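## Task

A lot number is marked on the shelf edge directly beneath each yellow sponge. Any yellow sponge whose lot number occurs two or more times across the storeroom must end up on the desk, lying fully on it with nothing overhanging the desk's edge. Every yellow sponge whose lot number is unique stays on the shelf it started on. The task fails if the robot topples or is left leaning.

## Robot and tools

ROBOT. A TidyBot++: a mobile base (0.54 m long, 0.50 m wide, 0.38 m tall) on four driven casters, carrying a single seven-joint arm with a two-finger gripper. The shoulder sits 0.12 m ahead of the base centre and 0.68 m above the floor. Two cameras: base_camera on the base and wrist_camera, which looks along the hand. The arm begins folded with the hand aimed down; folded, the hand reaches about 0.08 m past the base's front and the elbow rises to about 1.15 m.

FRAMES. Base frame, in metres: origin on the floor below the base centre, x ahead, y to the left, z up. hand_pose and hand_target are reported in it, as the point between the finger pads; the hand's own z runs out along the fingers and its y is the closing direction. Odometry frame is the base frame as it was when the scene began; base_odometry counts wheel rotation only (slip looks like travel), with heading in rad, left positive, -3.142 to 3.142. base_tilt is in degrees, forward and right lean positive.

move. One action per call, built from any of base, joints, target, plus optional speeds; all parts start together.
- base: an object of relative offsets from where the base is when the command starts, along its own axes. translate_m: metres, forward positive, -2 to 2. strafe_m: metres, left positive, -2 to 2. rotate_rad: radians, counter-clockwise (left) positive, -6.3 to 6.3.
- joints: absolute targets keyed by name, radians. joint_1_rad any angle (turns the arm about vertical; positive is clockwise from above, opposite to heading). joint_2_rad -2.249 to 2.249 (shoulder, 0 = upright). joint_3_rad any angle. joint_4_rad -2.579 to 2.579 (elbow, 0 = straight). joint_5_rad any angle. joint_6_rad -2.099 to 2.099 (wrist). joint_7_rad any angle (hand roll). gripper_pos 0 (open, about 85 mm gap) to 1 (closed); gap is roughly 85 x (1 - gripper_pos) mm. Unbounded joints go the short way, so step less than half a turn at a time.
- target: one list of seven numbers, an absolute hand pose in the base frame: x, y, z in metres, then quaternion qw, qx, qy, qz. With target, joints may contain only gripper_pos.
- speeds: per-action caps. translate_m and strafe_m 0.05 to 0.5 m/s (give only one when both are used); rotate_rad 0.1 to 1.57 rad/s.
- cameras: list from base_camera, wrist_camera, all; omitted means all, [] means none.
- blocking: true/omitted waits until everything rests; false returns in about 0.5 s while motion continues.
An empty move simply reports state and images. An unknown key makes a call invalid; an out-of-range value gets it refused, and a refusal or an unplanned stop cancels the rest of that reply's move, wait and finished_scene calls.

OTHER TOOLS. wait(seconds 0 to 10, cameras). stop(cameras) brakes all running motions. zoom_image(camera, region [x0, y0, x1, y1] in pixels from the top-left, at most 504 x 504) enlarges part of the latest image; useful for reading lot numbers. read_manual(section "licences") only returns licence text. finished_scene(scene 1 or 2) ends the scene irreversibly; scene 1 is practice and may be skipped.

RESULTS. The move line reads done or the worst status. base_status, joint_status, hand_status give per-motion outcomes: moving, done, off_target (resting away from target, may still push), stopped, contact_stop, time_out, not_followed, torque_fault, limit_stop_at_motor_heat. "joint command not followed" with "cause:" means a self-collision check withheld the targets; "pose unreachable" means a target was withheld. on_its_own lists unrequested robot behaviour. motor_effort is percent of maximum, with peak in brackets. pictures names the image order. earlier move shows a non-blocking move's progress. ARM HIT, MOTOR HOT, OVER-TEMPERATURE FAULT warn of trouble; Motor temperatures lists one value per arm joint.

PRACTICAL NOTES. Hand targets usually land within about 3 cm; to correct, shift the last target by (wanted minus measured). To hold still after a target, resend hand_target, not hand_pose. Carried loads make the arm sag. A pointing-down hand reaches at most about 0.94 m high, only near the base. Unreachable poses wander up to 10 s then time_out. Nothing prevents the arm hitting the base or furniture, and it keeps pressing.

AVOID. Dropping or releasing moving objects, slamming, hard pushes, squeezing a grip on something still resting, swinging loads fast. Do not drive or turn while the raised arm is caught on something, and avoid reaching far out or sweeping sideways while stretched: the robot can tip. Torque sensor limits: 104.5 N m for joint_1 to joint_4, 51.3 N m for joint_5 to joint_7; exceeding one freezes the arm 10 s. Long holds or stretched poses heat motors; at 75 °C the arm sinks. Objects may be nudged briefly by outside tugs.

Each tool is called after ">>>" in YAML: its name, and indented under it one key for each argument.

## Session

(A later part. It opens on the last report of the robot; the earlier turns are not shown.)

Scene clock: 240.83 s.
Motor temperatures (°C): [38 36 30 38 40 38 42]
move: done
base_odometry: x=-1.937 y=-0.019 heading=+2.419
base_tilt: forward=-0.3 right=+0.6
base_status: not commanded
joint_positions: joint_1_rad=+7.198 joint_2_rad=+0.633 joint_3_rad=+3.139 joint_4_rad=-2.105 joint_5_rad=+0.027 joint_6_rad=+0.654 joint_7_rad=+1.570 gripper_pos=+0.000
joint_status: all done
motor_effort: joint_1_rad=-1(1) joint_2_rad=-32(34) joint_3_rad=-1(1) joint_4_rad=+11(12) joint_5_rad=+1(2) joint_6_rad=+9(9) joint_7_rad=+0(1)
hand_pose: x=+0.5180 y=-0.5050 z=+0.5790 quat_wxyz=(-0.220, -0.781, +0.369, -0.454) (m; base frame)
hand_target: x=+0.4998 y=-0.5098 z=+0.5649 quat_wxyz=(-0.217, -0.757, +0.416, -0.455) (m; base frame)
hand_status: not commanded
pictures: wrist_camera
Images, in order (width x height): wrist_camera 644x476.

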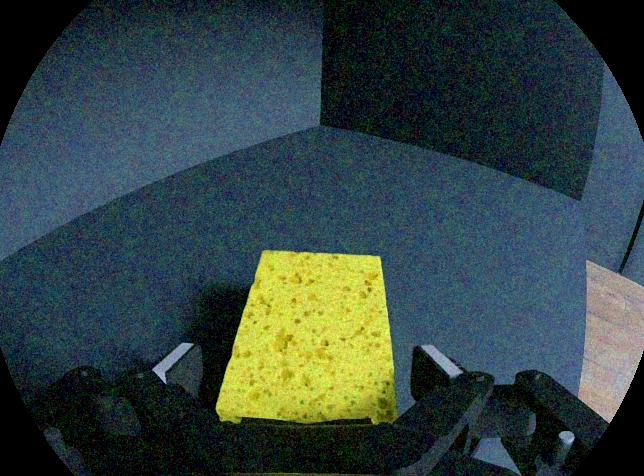

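>>> move:
  joints: {"joint_1_rad": 0.92, "joint_2_rad": 0.680, "joint_3_rad": 3.14, "joint_4_rad": -2.137, "joint_5_rad": -0.04, "joint_6_rad": 0.730, "joint_7_rad": 1.53}
  cameras: []

>>> move:
  joints: {"gripper_pos": 0.4}
  cameras: ["wrist_camera"]

Scene clock: 243.93 s.
Motor temperatures (°C): [38 36 30 38 40 38 42]
move: done
base_odometry: x=-1.937 y=-0.019 heading=+2.419
base_tilt: forward=-0.3 right=+0.6
base_status: not commanded
joint_positions: joint_1_rad=+7.198 joint_2_rad=+0.650 joint_3_rad=+3.139 joint_4_rad=-2.109 joint_5_rad=+0.027 joint_6_rad=+0.675 joint_7_rad=+1.570 gripper_pos=+0.000
joint_status: all done
motor_effort: joint_1_rad=+0(2) joint_2_rad=-32(34) joint_3_rad=+0(1) joint_4_rad=+11(12) joint_5_rad=+1(2) joint_6_rad=+8(9) joint_7_rad=+0(1)
hand_pose: x=+0.5178 y=-0.5046 z=+0.5721 quat_wxyz=(-0.220, -0.781, +0.369, -0.454) (m; base frame)
hand_target: x=+0.4991 y=-0.5092 z=+0.5573 quat_wxyz=(-0.217, -0.757, +0.416, -0.454) (m; base frame)
hand_status: not commanded
pictures: none
No camera images: "cameras" was empty.

Scene clock: 244.70 s.
Motor temperatures (°C): [38 36 30 38 40 38 42]
move: off_target
base_odometry: x=-1.937 y=-0.019 heading=+2.419
base_tilt: forward=-0.3 right=+0.6
base_status: not commanded
joint_positions: joint_1_rad=+7.198 joint_2_rad=+0.651 joint_3_rad=+3.139 joint_4_rad=-2.109 joint_5_rad=+0.027 joint_6_rad=+0.679 joint_7_rad=+1.570 gripper_pos=+0.366
joint_status: gripper_pos off_target (ended at +0.366, target +0.400)
motor_effort: joint_1_rad=+0(1) joint_2_rad=-32(33) joint_3_rad=+0(1) joint_4_rad=+10(11) joint_5_rad=+1(1) joint_6_rad=+8(9) joint_7_rad=+0(1)
hand_pose: x=+0.5182 y=-0.5051 z=+0.5731 quat_wxyz=(-0.220, -0.780, +0.369, -0.456) (m; base frame)
hand_target: x=+0.4991 y=-0.5092 z=+0.5573 quat_wxyz=(-0.217, -0.757, +0.416, -0.454) (m; base frame)
hand_status: not commanded
pictures: wrist_camera
Images, in order (width x height): wrist_camera 644x476.

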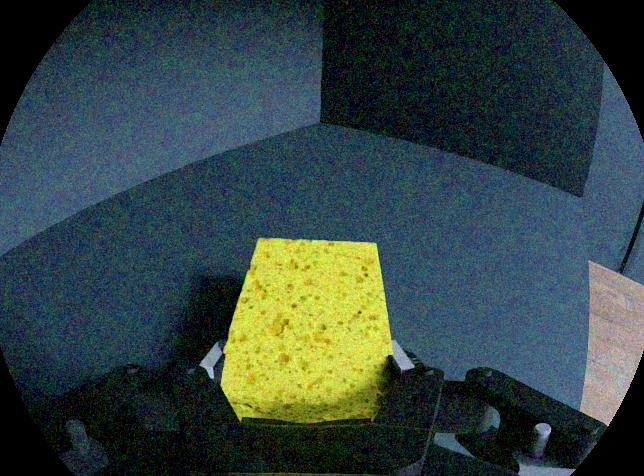

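>>> move:
  joints: {"joint_1_rad": 0.92, "joint_2_rad": 0.455, "joint_3_rad": 3.14, "joint_4_rad": -2.036, "joint_5_rad": -0.04, "joint_6_rad": 0.385, "joint_7_rad": 1.53}
  cameras: ["wrist_camera"]

>>> move:
  base: {"translate_m": -0.377}
  joints: {"gripper_pos": 0.48}
  speeds: {"translate_m": 0.2}
  cameras: ["wrist_camera"]

Scene clock: 246.47 s.
Motor temperatures (°C): [38 36 30 38 40 38 42]
move: done
base_odometry: x=-1.937 y=-0.019 heading=+2.419
base_tilt: forward=-0.3 right=+0.6
base_status: not commanded
joint_positions: joint_1_rad=+7.198 joint_2_rad=+0.443 joint_3_rad=+3.139 joint_4_rad=-2.051 joint_5_rad=+0.027 joint_6_rad=+0.441 joint_7_rad=+1.570 gripper_pos=+0.366
joint_status: all done
motor_effort: joint_1_rad=+0(2) joint_2_rad=-31(35) joint_3_rad=+0(1) joint_4_rad=+15(16) joint_5_rad=+1(2) joint_6_rad=+8(9) joint_7_rad=+0(1)
hand_pose: x=+0.5180 y=-0.5075 z=+0.6667 quat_wxyz=(-0.229, -0.774, +0.365, -0.464) (m; base frame)
hand_target: x=+0.5066 y=-0.5130 z=+0.6508 quat_wxyz=(-0.208, -0.761, +0.419, -0.449) (m; base frame)
hand_status: not commanded
pictures: wrist_camera
Images, in order (width x height): wrist_camera 644x476.

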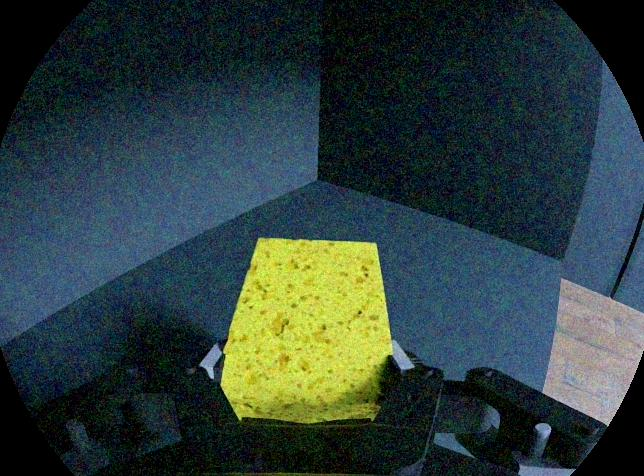

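Scene clock: 249.03 s.
Motor temperatures (°C): [38 36 30 38 40 38 42]
move: off_target
base_odometry: x=-1.654 y=-0.268 heading=+2.419
base_tilt: forward=-0.3 right=+0.6
base_status: done
joint_positions: joint_1_rad=+7.201 joint_2_rad=+0.442 joint_3_rad=+3.139 joint_4_rad=-2.051 joint_5_rad=+0.027 joint_6_rad=+0.436 joint_7_rad=+1.570 gripper_pos=+0.366
joint_status: gripper_pos off_target (ended at +0.366, target +0.480)
motor_effort: joint_1_rad=+0(3) joint_2_rad=-30(33) joint_3_rad=+0(2) joint_4_rad=+16(17) joint_5_rad=+1(1) joint_6_rad=+8(9) joint_7_rad=+0(1)
hand_pose: x=+0.5163 y=-0.5083 z=+0.6661 quat_wxyz=(-0.229, -0.774, +0.367, -0.463) (m; base frame)
hand_target: x=+0.5066 y=-0.5130 z=+0.6508 quat_wxyz=(-0.208, -0.761, +0.419, -0.449) (m; base frame)
hand_status: not commanded
pictures: wrist_camera
Images, in order (width x height): wrist_camera 644x476.

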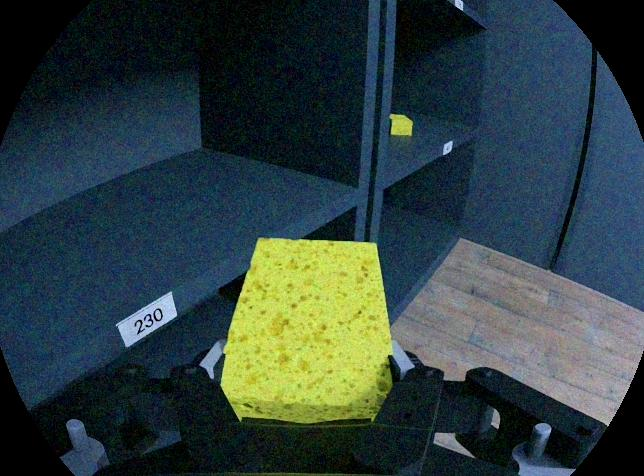

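>>> move:
  base: {"translate_m": -0.9, "strafe_m": -1.1}
  joints: {"joint_1_rad": 0.0, "joint_2_rad": -0.6, "joint_3_rad": 3.14, "joint_4_rad": -1.9, "joint_5_rad": -0.04, "joint_6_rad": -0.33, "joint_7_rad": 1.53}
  cameras: ["wrist_camera"]

>>> move:
  base: {"translate_m": -0.56, "strafe_m": 0.0}
  joints: {"joint_1_rad": -1.57}
  cameras: ["wrist_camera"]

Scene clock: 254.03 s.
Motor temperatures (°C): [38 36 30 38 40 38 42]
move: done
base_odometry: x=-0.252 y=-0.038 heading=+2.419
base_tilt: forward=-0.4 right=+0.6
base_status: done
joint_positions: joint_1_rad=+6.302 joint_2_rad=-0.593 joint_3_rad=+3.139 joint_4_rad=-1.920 joint_5_rad=+0.027 joint_6_rad=-0.276 joint_7_rad=+1.570 gripper_pos=+0.366
joint_status: all done
motor_effort: joint_1_rad=+0(2) joint_2_rad=-1(32) joint_3_rad=+1(3) joint_4_rad=+22(23) joint_5_rad=+1(2) joint_6_rad=+9(10) joint_7_rad=+0(1)
hand_pose: x=+0.5000 y=-0.0066 z=+1.0965 quat_wxyz=(-0.018, -0.719, -0.001, -0.695) (m; base frame)
hand_target: x=+0.4950 y=+0.0063 z=+1.0948 quat_wxyz=(+0.032, -0.727, +0.023, -0.685) (m; base frame)
hand_status: not commanded
pictures: wrist_camera
Images, in order (width x height): wrist_camera 644x476.

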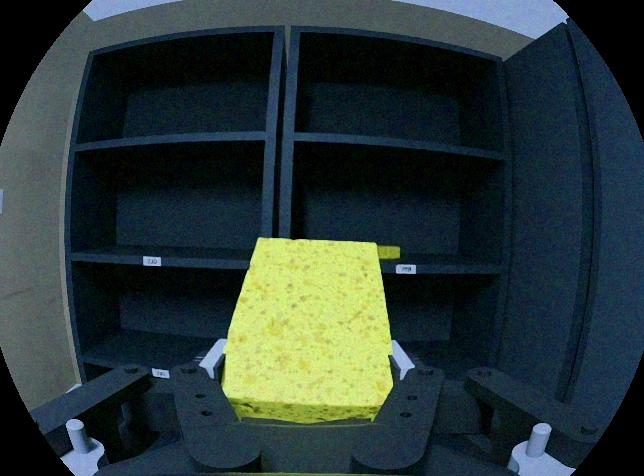

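Scene clock: 256.83 s.
Motor temperatures (°C): [38 36 30 38 40 38 42]
move: done
base_odometry: x=+0.168 y=-0.408 heading=+2.420
base_tilt: forward=-0.4 right=+0.6
base_status: done
joint_positions: joint_1_rad=+4.732 joint_2_rad=-0.604 joint_3_rad=+3.139 joint_4_rad=-1.918 joint_5_rad=+0.027 joint_6_rad=-0.279 joint_7_rad=+1.570 gripper_pos=+0.366
joint_status: all done
motor_effort: joint_1_rad=-1(2) joint_2_rad=-1(6) joint_3_rad=+1(3) joint_4_rad=+23(24) joint_5_rad=+1(1) joint_6_rad=+9(10) joint_7_rad=-1(1)
hand_pose: x=+0.1258 y=+0.3762 z=+1.1011 quat_wxyz=(+0.482, -0.505, -0.506, -0.507) (m; base frame)
hand_target: x=+0.1130 y=+0.3760 z=+1.0948 quat_wxyz=(+0.507, -0.531, -0.498, -0.462) (m; base frame)
hand_status: not commanded
pictures: wrist_camera
Images, in order (width x height): wrist_camera 644x476.

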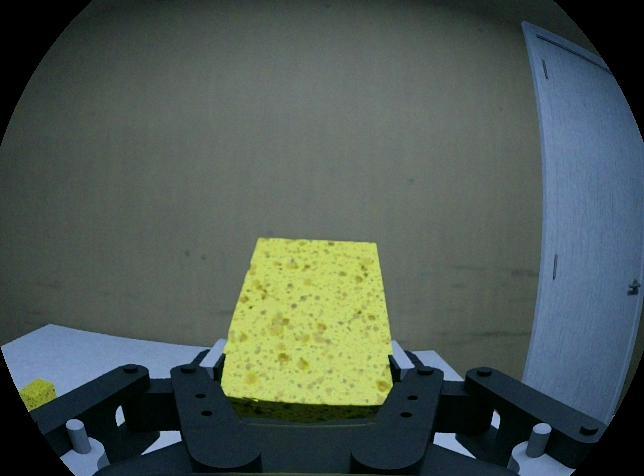

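>>> move:
  cameras: ["wrist_camera", "base_camera"]

Scene clock: 257.83 s.
Motor temperatures (°C): [38 36 30 38 40 38 42]
base_odometry: x=+0.168 y=-0.408 heading=+2.420
base_tilt: forward=-0.4 right=+0.6
base_status: done
joint_positions: joint_1_rad=+4.732 joint_2_rad=-0.604 joint_3_rad=+3.139 joint_4_rad=-1.918 joint_5_rad=+0.027 joint_6_rad=-0.279 joint_7_rad=+1.570 gripper_pos=+0.366
joint_status: all done
motor_effort: joint_1_rad=-1(2) joint_2_rad=-1(6) joint_3_rad=+1(3) joint_4_rad=+23(24) joint_5_rad=+1(1) joint_6_rad=+8(10) joint_7_rad=+0(1)
hand_pose: x=+0.1258 y=+0.3762 z=+1.1011 quat_wxyz=(+0.482, -0.505, -0.506, -0.507) (m; base frame)
hand_target: x=+0.1130 y=+0.3760 z=+1.0948 quat_wxyz=(+0.507, -0.531, -0.498, -0.462) (m; base frame)
hand_status: not commanded
pictures: base_camera, wrist_camera
Images, in order (width x height): base_camera 644x364, wrist_camera 644x476.

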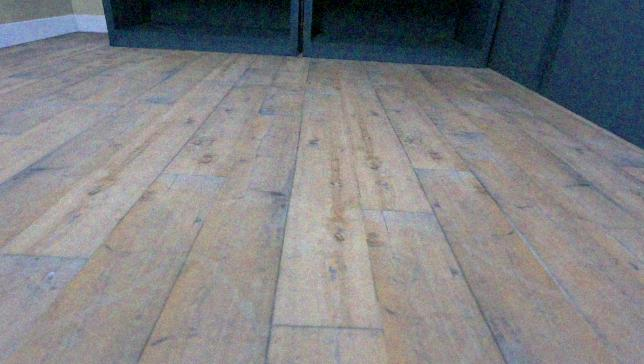

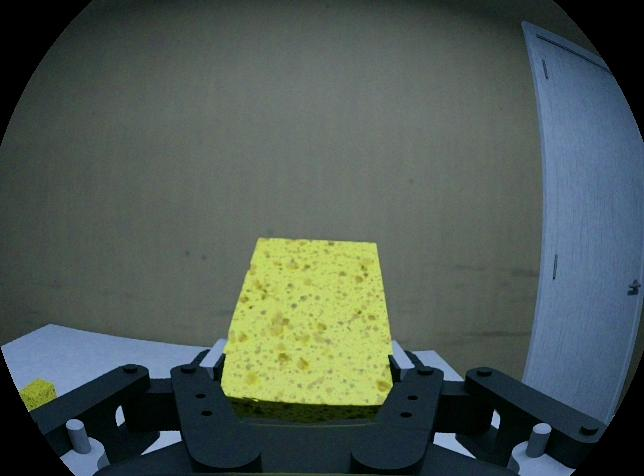

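>>> move:
  base: {"strafe_m": 0.168}
  joints: {"joint_2_rad": 0.2075, "joint_4_rad": -1.836, "joint_6_rad": 0.018}
  cameras: ["wrist_camera"]

>>> move:
  joints: {"joint_2_rad": 0.2513, "joint_4_rad": -1.9466, "joint_6_rad": 0.1319}
  cameras: ["wrist_camera"]

Scene clock: 260.13 s.
Motor temperatures (°C): [38 36 30 38 40 38 42]
move: done
base_odometry: x=+0.058 y=-0.535 heading=+2.420
base_tilt: forward=-0.3 right=+0.6
base_status: done
joint_positions: joint_1_rad=+4.731 joint_2_rad=+0.188 joint_3_rad=+3.139 joint_4_rad=-1.858 joint_5_rad=+0.027 joint_6_rad=-0.045 joint_7_rad=+1.570 gripper_pos=+0.366
joint_status: all done
motor_effort: joint_1_rad=+0(1) joint_2_rad=-26(28) joint_3_rad=+0(1) joint_4_rad=+19(24) joint_5_rad=+1(1) joint_6_rad=+8(10) joint_7_rad=+0(1)
hand_pose: x=+0.1280 y=+0.6282 z=+0.7963 quat_wxyz=(+0.347, -0.609, -0.615, -0.362) (m; base frame)
hand_target: x=+0.1174 y=+0.6462 z=+0.8137 quat_wxyz=(+0.389, -0.624, -0.575, -0.359) (m; base frame)
hand_status: not commanded
pictures: wrist_camera
Images, in order (width x height): wrist_camera 644x476.

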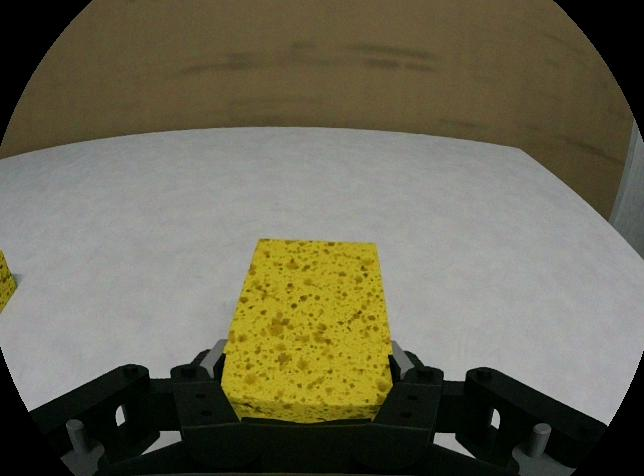

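Scene clock: 261.40 s.
Motor temperatures (°C): [38 36 30 38 40 38 42]
move: done
base_odometry: x=+0.058 y=-0.535 heading=+2.420
base_tilt: forward=-0.3 right=+0.6
base_status: not commanded
joint_positions: joint_1_rad=+4.731 joint_2_rad=+0.230 joint_3_rad=+3.139 joint_4_rad=-1.925 joint_5_rad=+0.027 joint_6_rad=+0.070 joint_7_rad=+1.570 gripper_pos=+0.366
joint_status: all done
motor_effort: joint_1_rad=+0(1) joint_2_rad=-27(29) joint_3_rad=+0(0) joint_4_rad=+19(21) joint_5_rad=+1(1) joint_6_rad=+7(10) joint_7_rad=+0(1)
hand_pose: x=+0.1270 y=+0.6291 z=+0.7648 quat_wxyz=(+0.350, -0.607, -0.614, -0.363) (m; base frame)
hand_target: x=+0.1188 y=+0.6330 z=+0.7569 quat_wxyz=(+0.375, -0.632, -0.582, -0.349) (m; base frame)
hand_status: not commanded
pictures: wrist_camera
Images, in order (width x height): wrist_camera 644x476.

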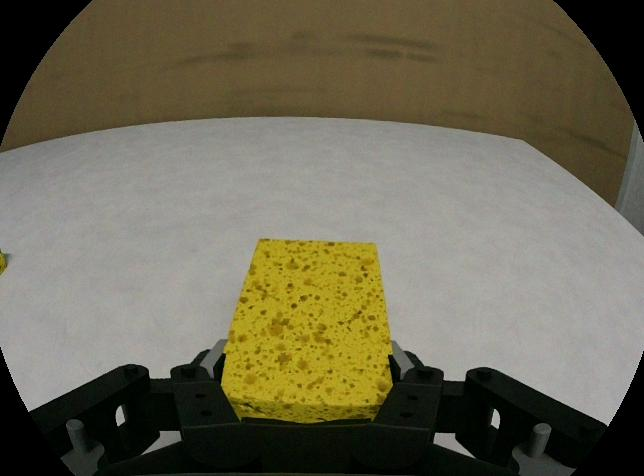

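>>> move:
  joints: {"joint_2_rad": 0.2624, "joint_4_rad": -1.9605, "joint_6_rad": 0.1569}
  cameras: []

>>> move:
  joints: {"joint_2_rad": 0.2661, "joint_4_rad": -1.9651, "joint_6_rad": 0.1652}
  cameras: ["wrist_camera"]

Scene clock: 262.17 s.
Motor temperatures (°C): [38 36 30 38 40 38 42]
move: done
base_odometry: x=+0.058 y=-0.535 heading=+2.420
base_tilt: forward=-0.4 right=+0.6
base_status: not commanded
joint_positions: joint_1_rad=+4.731 joint_2_rad=+0.236 joint_3_rad=+3.139 joint_4_rad=-1.935 joint_5_rad=+0.027 joint_6_rad=+0.100 joint_7_rad=+1.570 gripper_pos=+0.366
joint_status: all done
motor_effort: joint_1_rad=-1(1) joint_2_rad=-26(28) joint_3_rad=+0(0) joint_4_rad=+18(20) joint_5_rad=+1(1) joint_6_rad=+8(9) joint_7_rad=+0(1)
hand_pose: x=+0.1268 y=+0.6308 z=+0.7636 quat_wxyz=(+0.354, -0.605, -0.612, -0.367) (m; base frame)
hand_target: x=+0.1191 y=+0.6329 z=+0.7494 quat_wxyz=(+0.375, -0.632, -0.581, -0.349) (m; base frame)
hand_status: not commanded
pictures: none
No camera images: "cameras" was empty.

Scene clock: 262.63 s.
Motor temperatures (°C): [38 36 30 38 40 38 42]
move: done
base_odometry: x=+0.058 y=-0.535 heading=+2.420
base_tilt: forward=-0.3 right=+0.6
base_status: not commanded
joint_positions: joint_1_rad=+4.731 joint_2_rad=+0.238 joint_3_rad=+3.139 joint_4_rad=-1.938 joint_5_rad=+0.027 joint_6_rad=+0.108 joint_7_rad=+1.570 gripper_pos=+0.366
joint_status: all done
motor_effort: joint_1_rad=-1(1) joint_2_rad=-26(27) joint_3_rad=+0(0) joint_4_rad=+19(20) joint_5_rad=+1(1) joint_6_rad=+8(9) joint_7_rad=+0(1)
hand_pose: x=+0.1267 y=+0.6314 z=+0.7633 quat_wxyz=(+0.355, -0.604, -0.611, -0.368) (m; base frame)
hand_target: x=+0.1192 y=+0.6328 z=+0.7470 quat_wxyz=(+0.375, -0.632, -0.581, -0.349) (m; base frame)
hand_status: not commanded
pictures: wrist_camera
Images, in order (width x height): wrist_camera 644x476.

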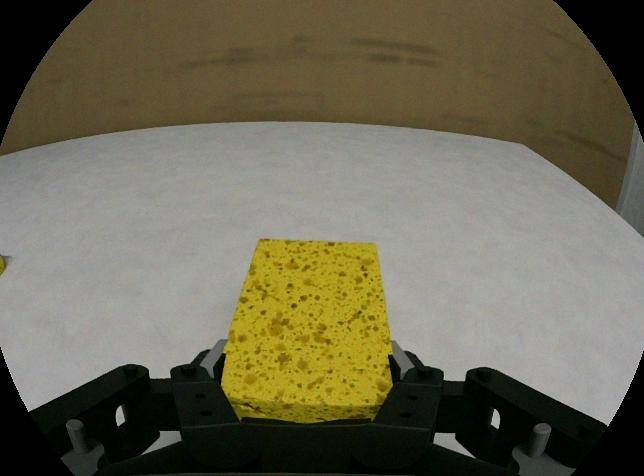

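>>> move:
  joints: {"joint_2_rad": 0.256, "joint_4_rad": -1.953, "joint_6_rad": 0.143, "gripper_pos": 0}
  cameras: []

>>> move:
  base: {"strafe_m": -0.2}
  speeds: {"strafe_m": 0.2}
  cameras: ["wrist_camera"]

Scene clock: 263.80 s.
Motor temperatures (°C): [38 36 30 38 40 38 42]
move: done
base_odometry: x=+0.058 y=-0.535 heading=+2.420
base_tilt: forward=-0.3 right=+0.6
base_status: not commanded
joint_positions: joint_1_rad=+4.731 joint_2_rad=+0.238 joint_3_rad=+3.139 joint_4_rad=-1.938 joint_5_rad=+0.027 joint_6_rad=+0.108 joint_7_rad=+1.570 gripper_pos=+0.000
joint_status: all done
motor_effort: joint_1_rad=-1(1) joint_2_rad=-27(27) joint_3_rad=+0(0) joint_4_rad=+19(21) joint_5_rad=+1(1) joint_6_rad=+8(9) joint_7_rad=+0(1)
hand_pose: x=+0.1267 y=+0.6314 z=+0.7633 quat_wxyz=(+0.355, -0.604, -0.611, -0.368) (m; base frame)
hand_target: x=+0.1190 y=+0.6329 z=+0.7536 quat_wxyz=(+0.375, -0.632, -0.582, -0.349) (m; base frame)
hand_status: not commanded
pictures: none
No camera images: "cameras" was empty.

Scene clock: 265.47 s.
Motor temperatures (°C): [38 36 30 38 40 38 42]
move: done
base_odometry: x=+0.190 y=-0.385 heading=+2.421
base_tilt: forward=-0.4 right=+0.6
base_status: done
joint_positions: joint_1_rad=+4.729 joint_2_rad=+0.241 joint_3_rad=+3.139 joint_4_rad=-1.938 joint_5_rad=+0.027 joint_6_rad=+0.108 joint_7_rad=+1.570 gripper_pos=+0.000
joint_status: not commanded
motor_effort: joint_1_rad=-1(2) joint_2_rad=-27(31) joint_3_rad=+0(1) joint_4_rad=+20(20) joint_5_rad=+0(1) joint_6_rad=+7(9) joint_7_rad=+0(1)
hand_pose: x=+0.1255 y=+0.6316 z=+0.7619 quat_wxyz=(+0.355, -0.604, -0.612, -0.367) (m; base frame)
hand_target: x=+0.1190 y=+0.6329 z=+0.7536 quat_wxyz=(+0.375, -0.632, -0.582, -0.349) (m; base frame)
hand_status: not commanded
pictures: wrist_camera
Images, in order (width x height): wrist_camera 644x476.

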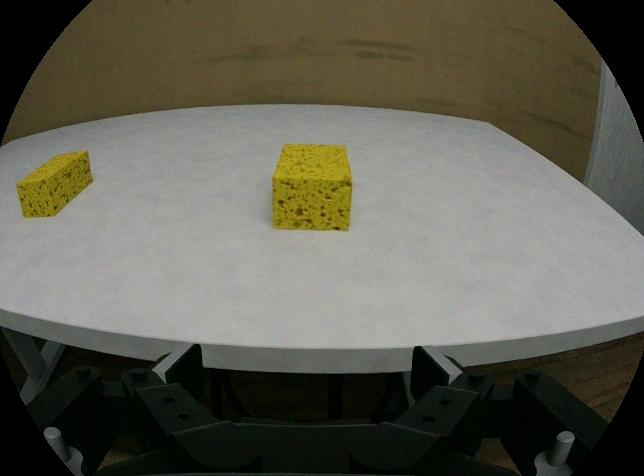

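>>> move:
  base: {"strafe_m": -0.15}
  joints: {"joint_2_rad": -0.8, "joint_4_rad": -1.95, "joint_6_rad": -0.45}
  cameras: ["wrist_camera"]

>>> finished_scene:
  scene: 1

Scene clock: 267.90 s.
Motor temperatures (°C): [38 36 30 38 40 38 42]
move: done
base_odometry: x=+0.289 y=-0.272 heading=+2.423
base_tilt: forward=-0.3 right=+0.6
base_status: done
joint_positions: joint_1_rad=+4.728 joint_2_rad=-0.789 joint_3_rad=+3.139 joint_4_rad=-1.938 joint_5_rad=+0.027 joint_6_rad=-0.391 joint_7_rad=+1.570 gripper_pos=+0.000
joint_status: all done
motor_effort: joint_1_rad=-1(2) joint_2_rad=+5(32) joint_3_rad=+1(1) joint_4_rad=+21(23) joint_5_rad=+1(1) joint_6_rad=+9(10) joint_7_rad=+0(1)
hand_pose: x=+0.1243 y=+0.2994 z=+1.1163 quat_wxyz=(+0.495, -0.492, -0.493, -0.520) (m; base frame)
hand_target: x=+0.1117 y=+0.2962 z=+1.0944 quat_wxyz=(+0.515, -0.522, -0.492, -0.469) (m; base frame)
hand_status: not commanded
pictures: wrist_camera
Images, in order (width x height): wrist_camera 644x476.

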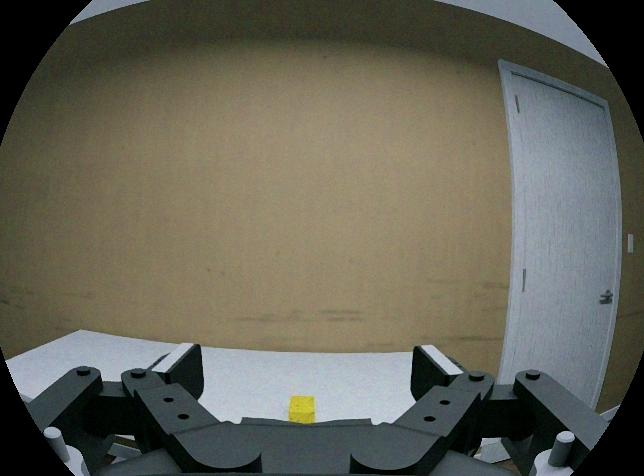

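The scene is finished: the task was done.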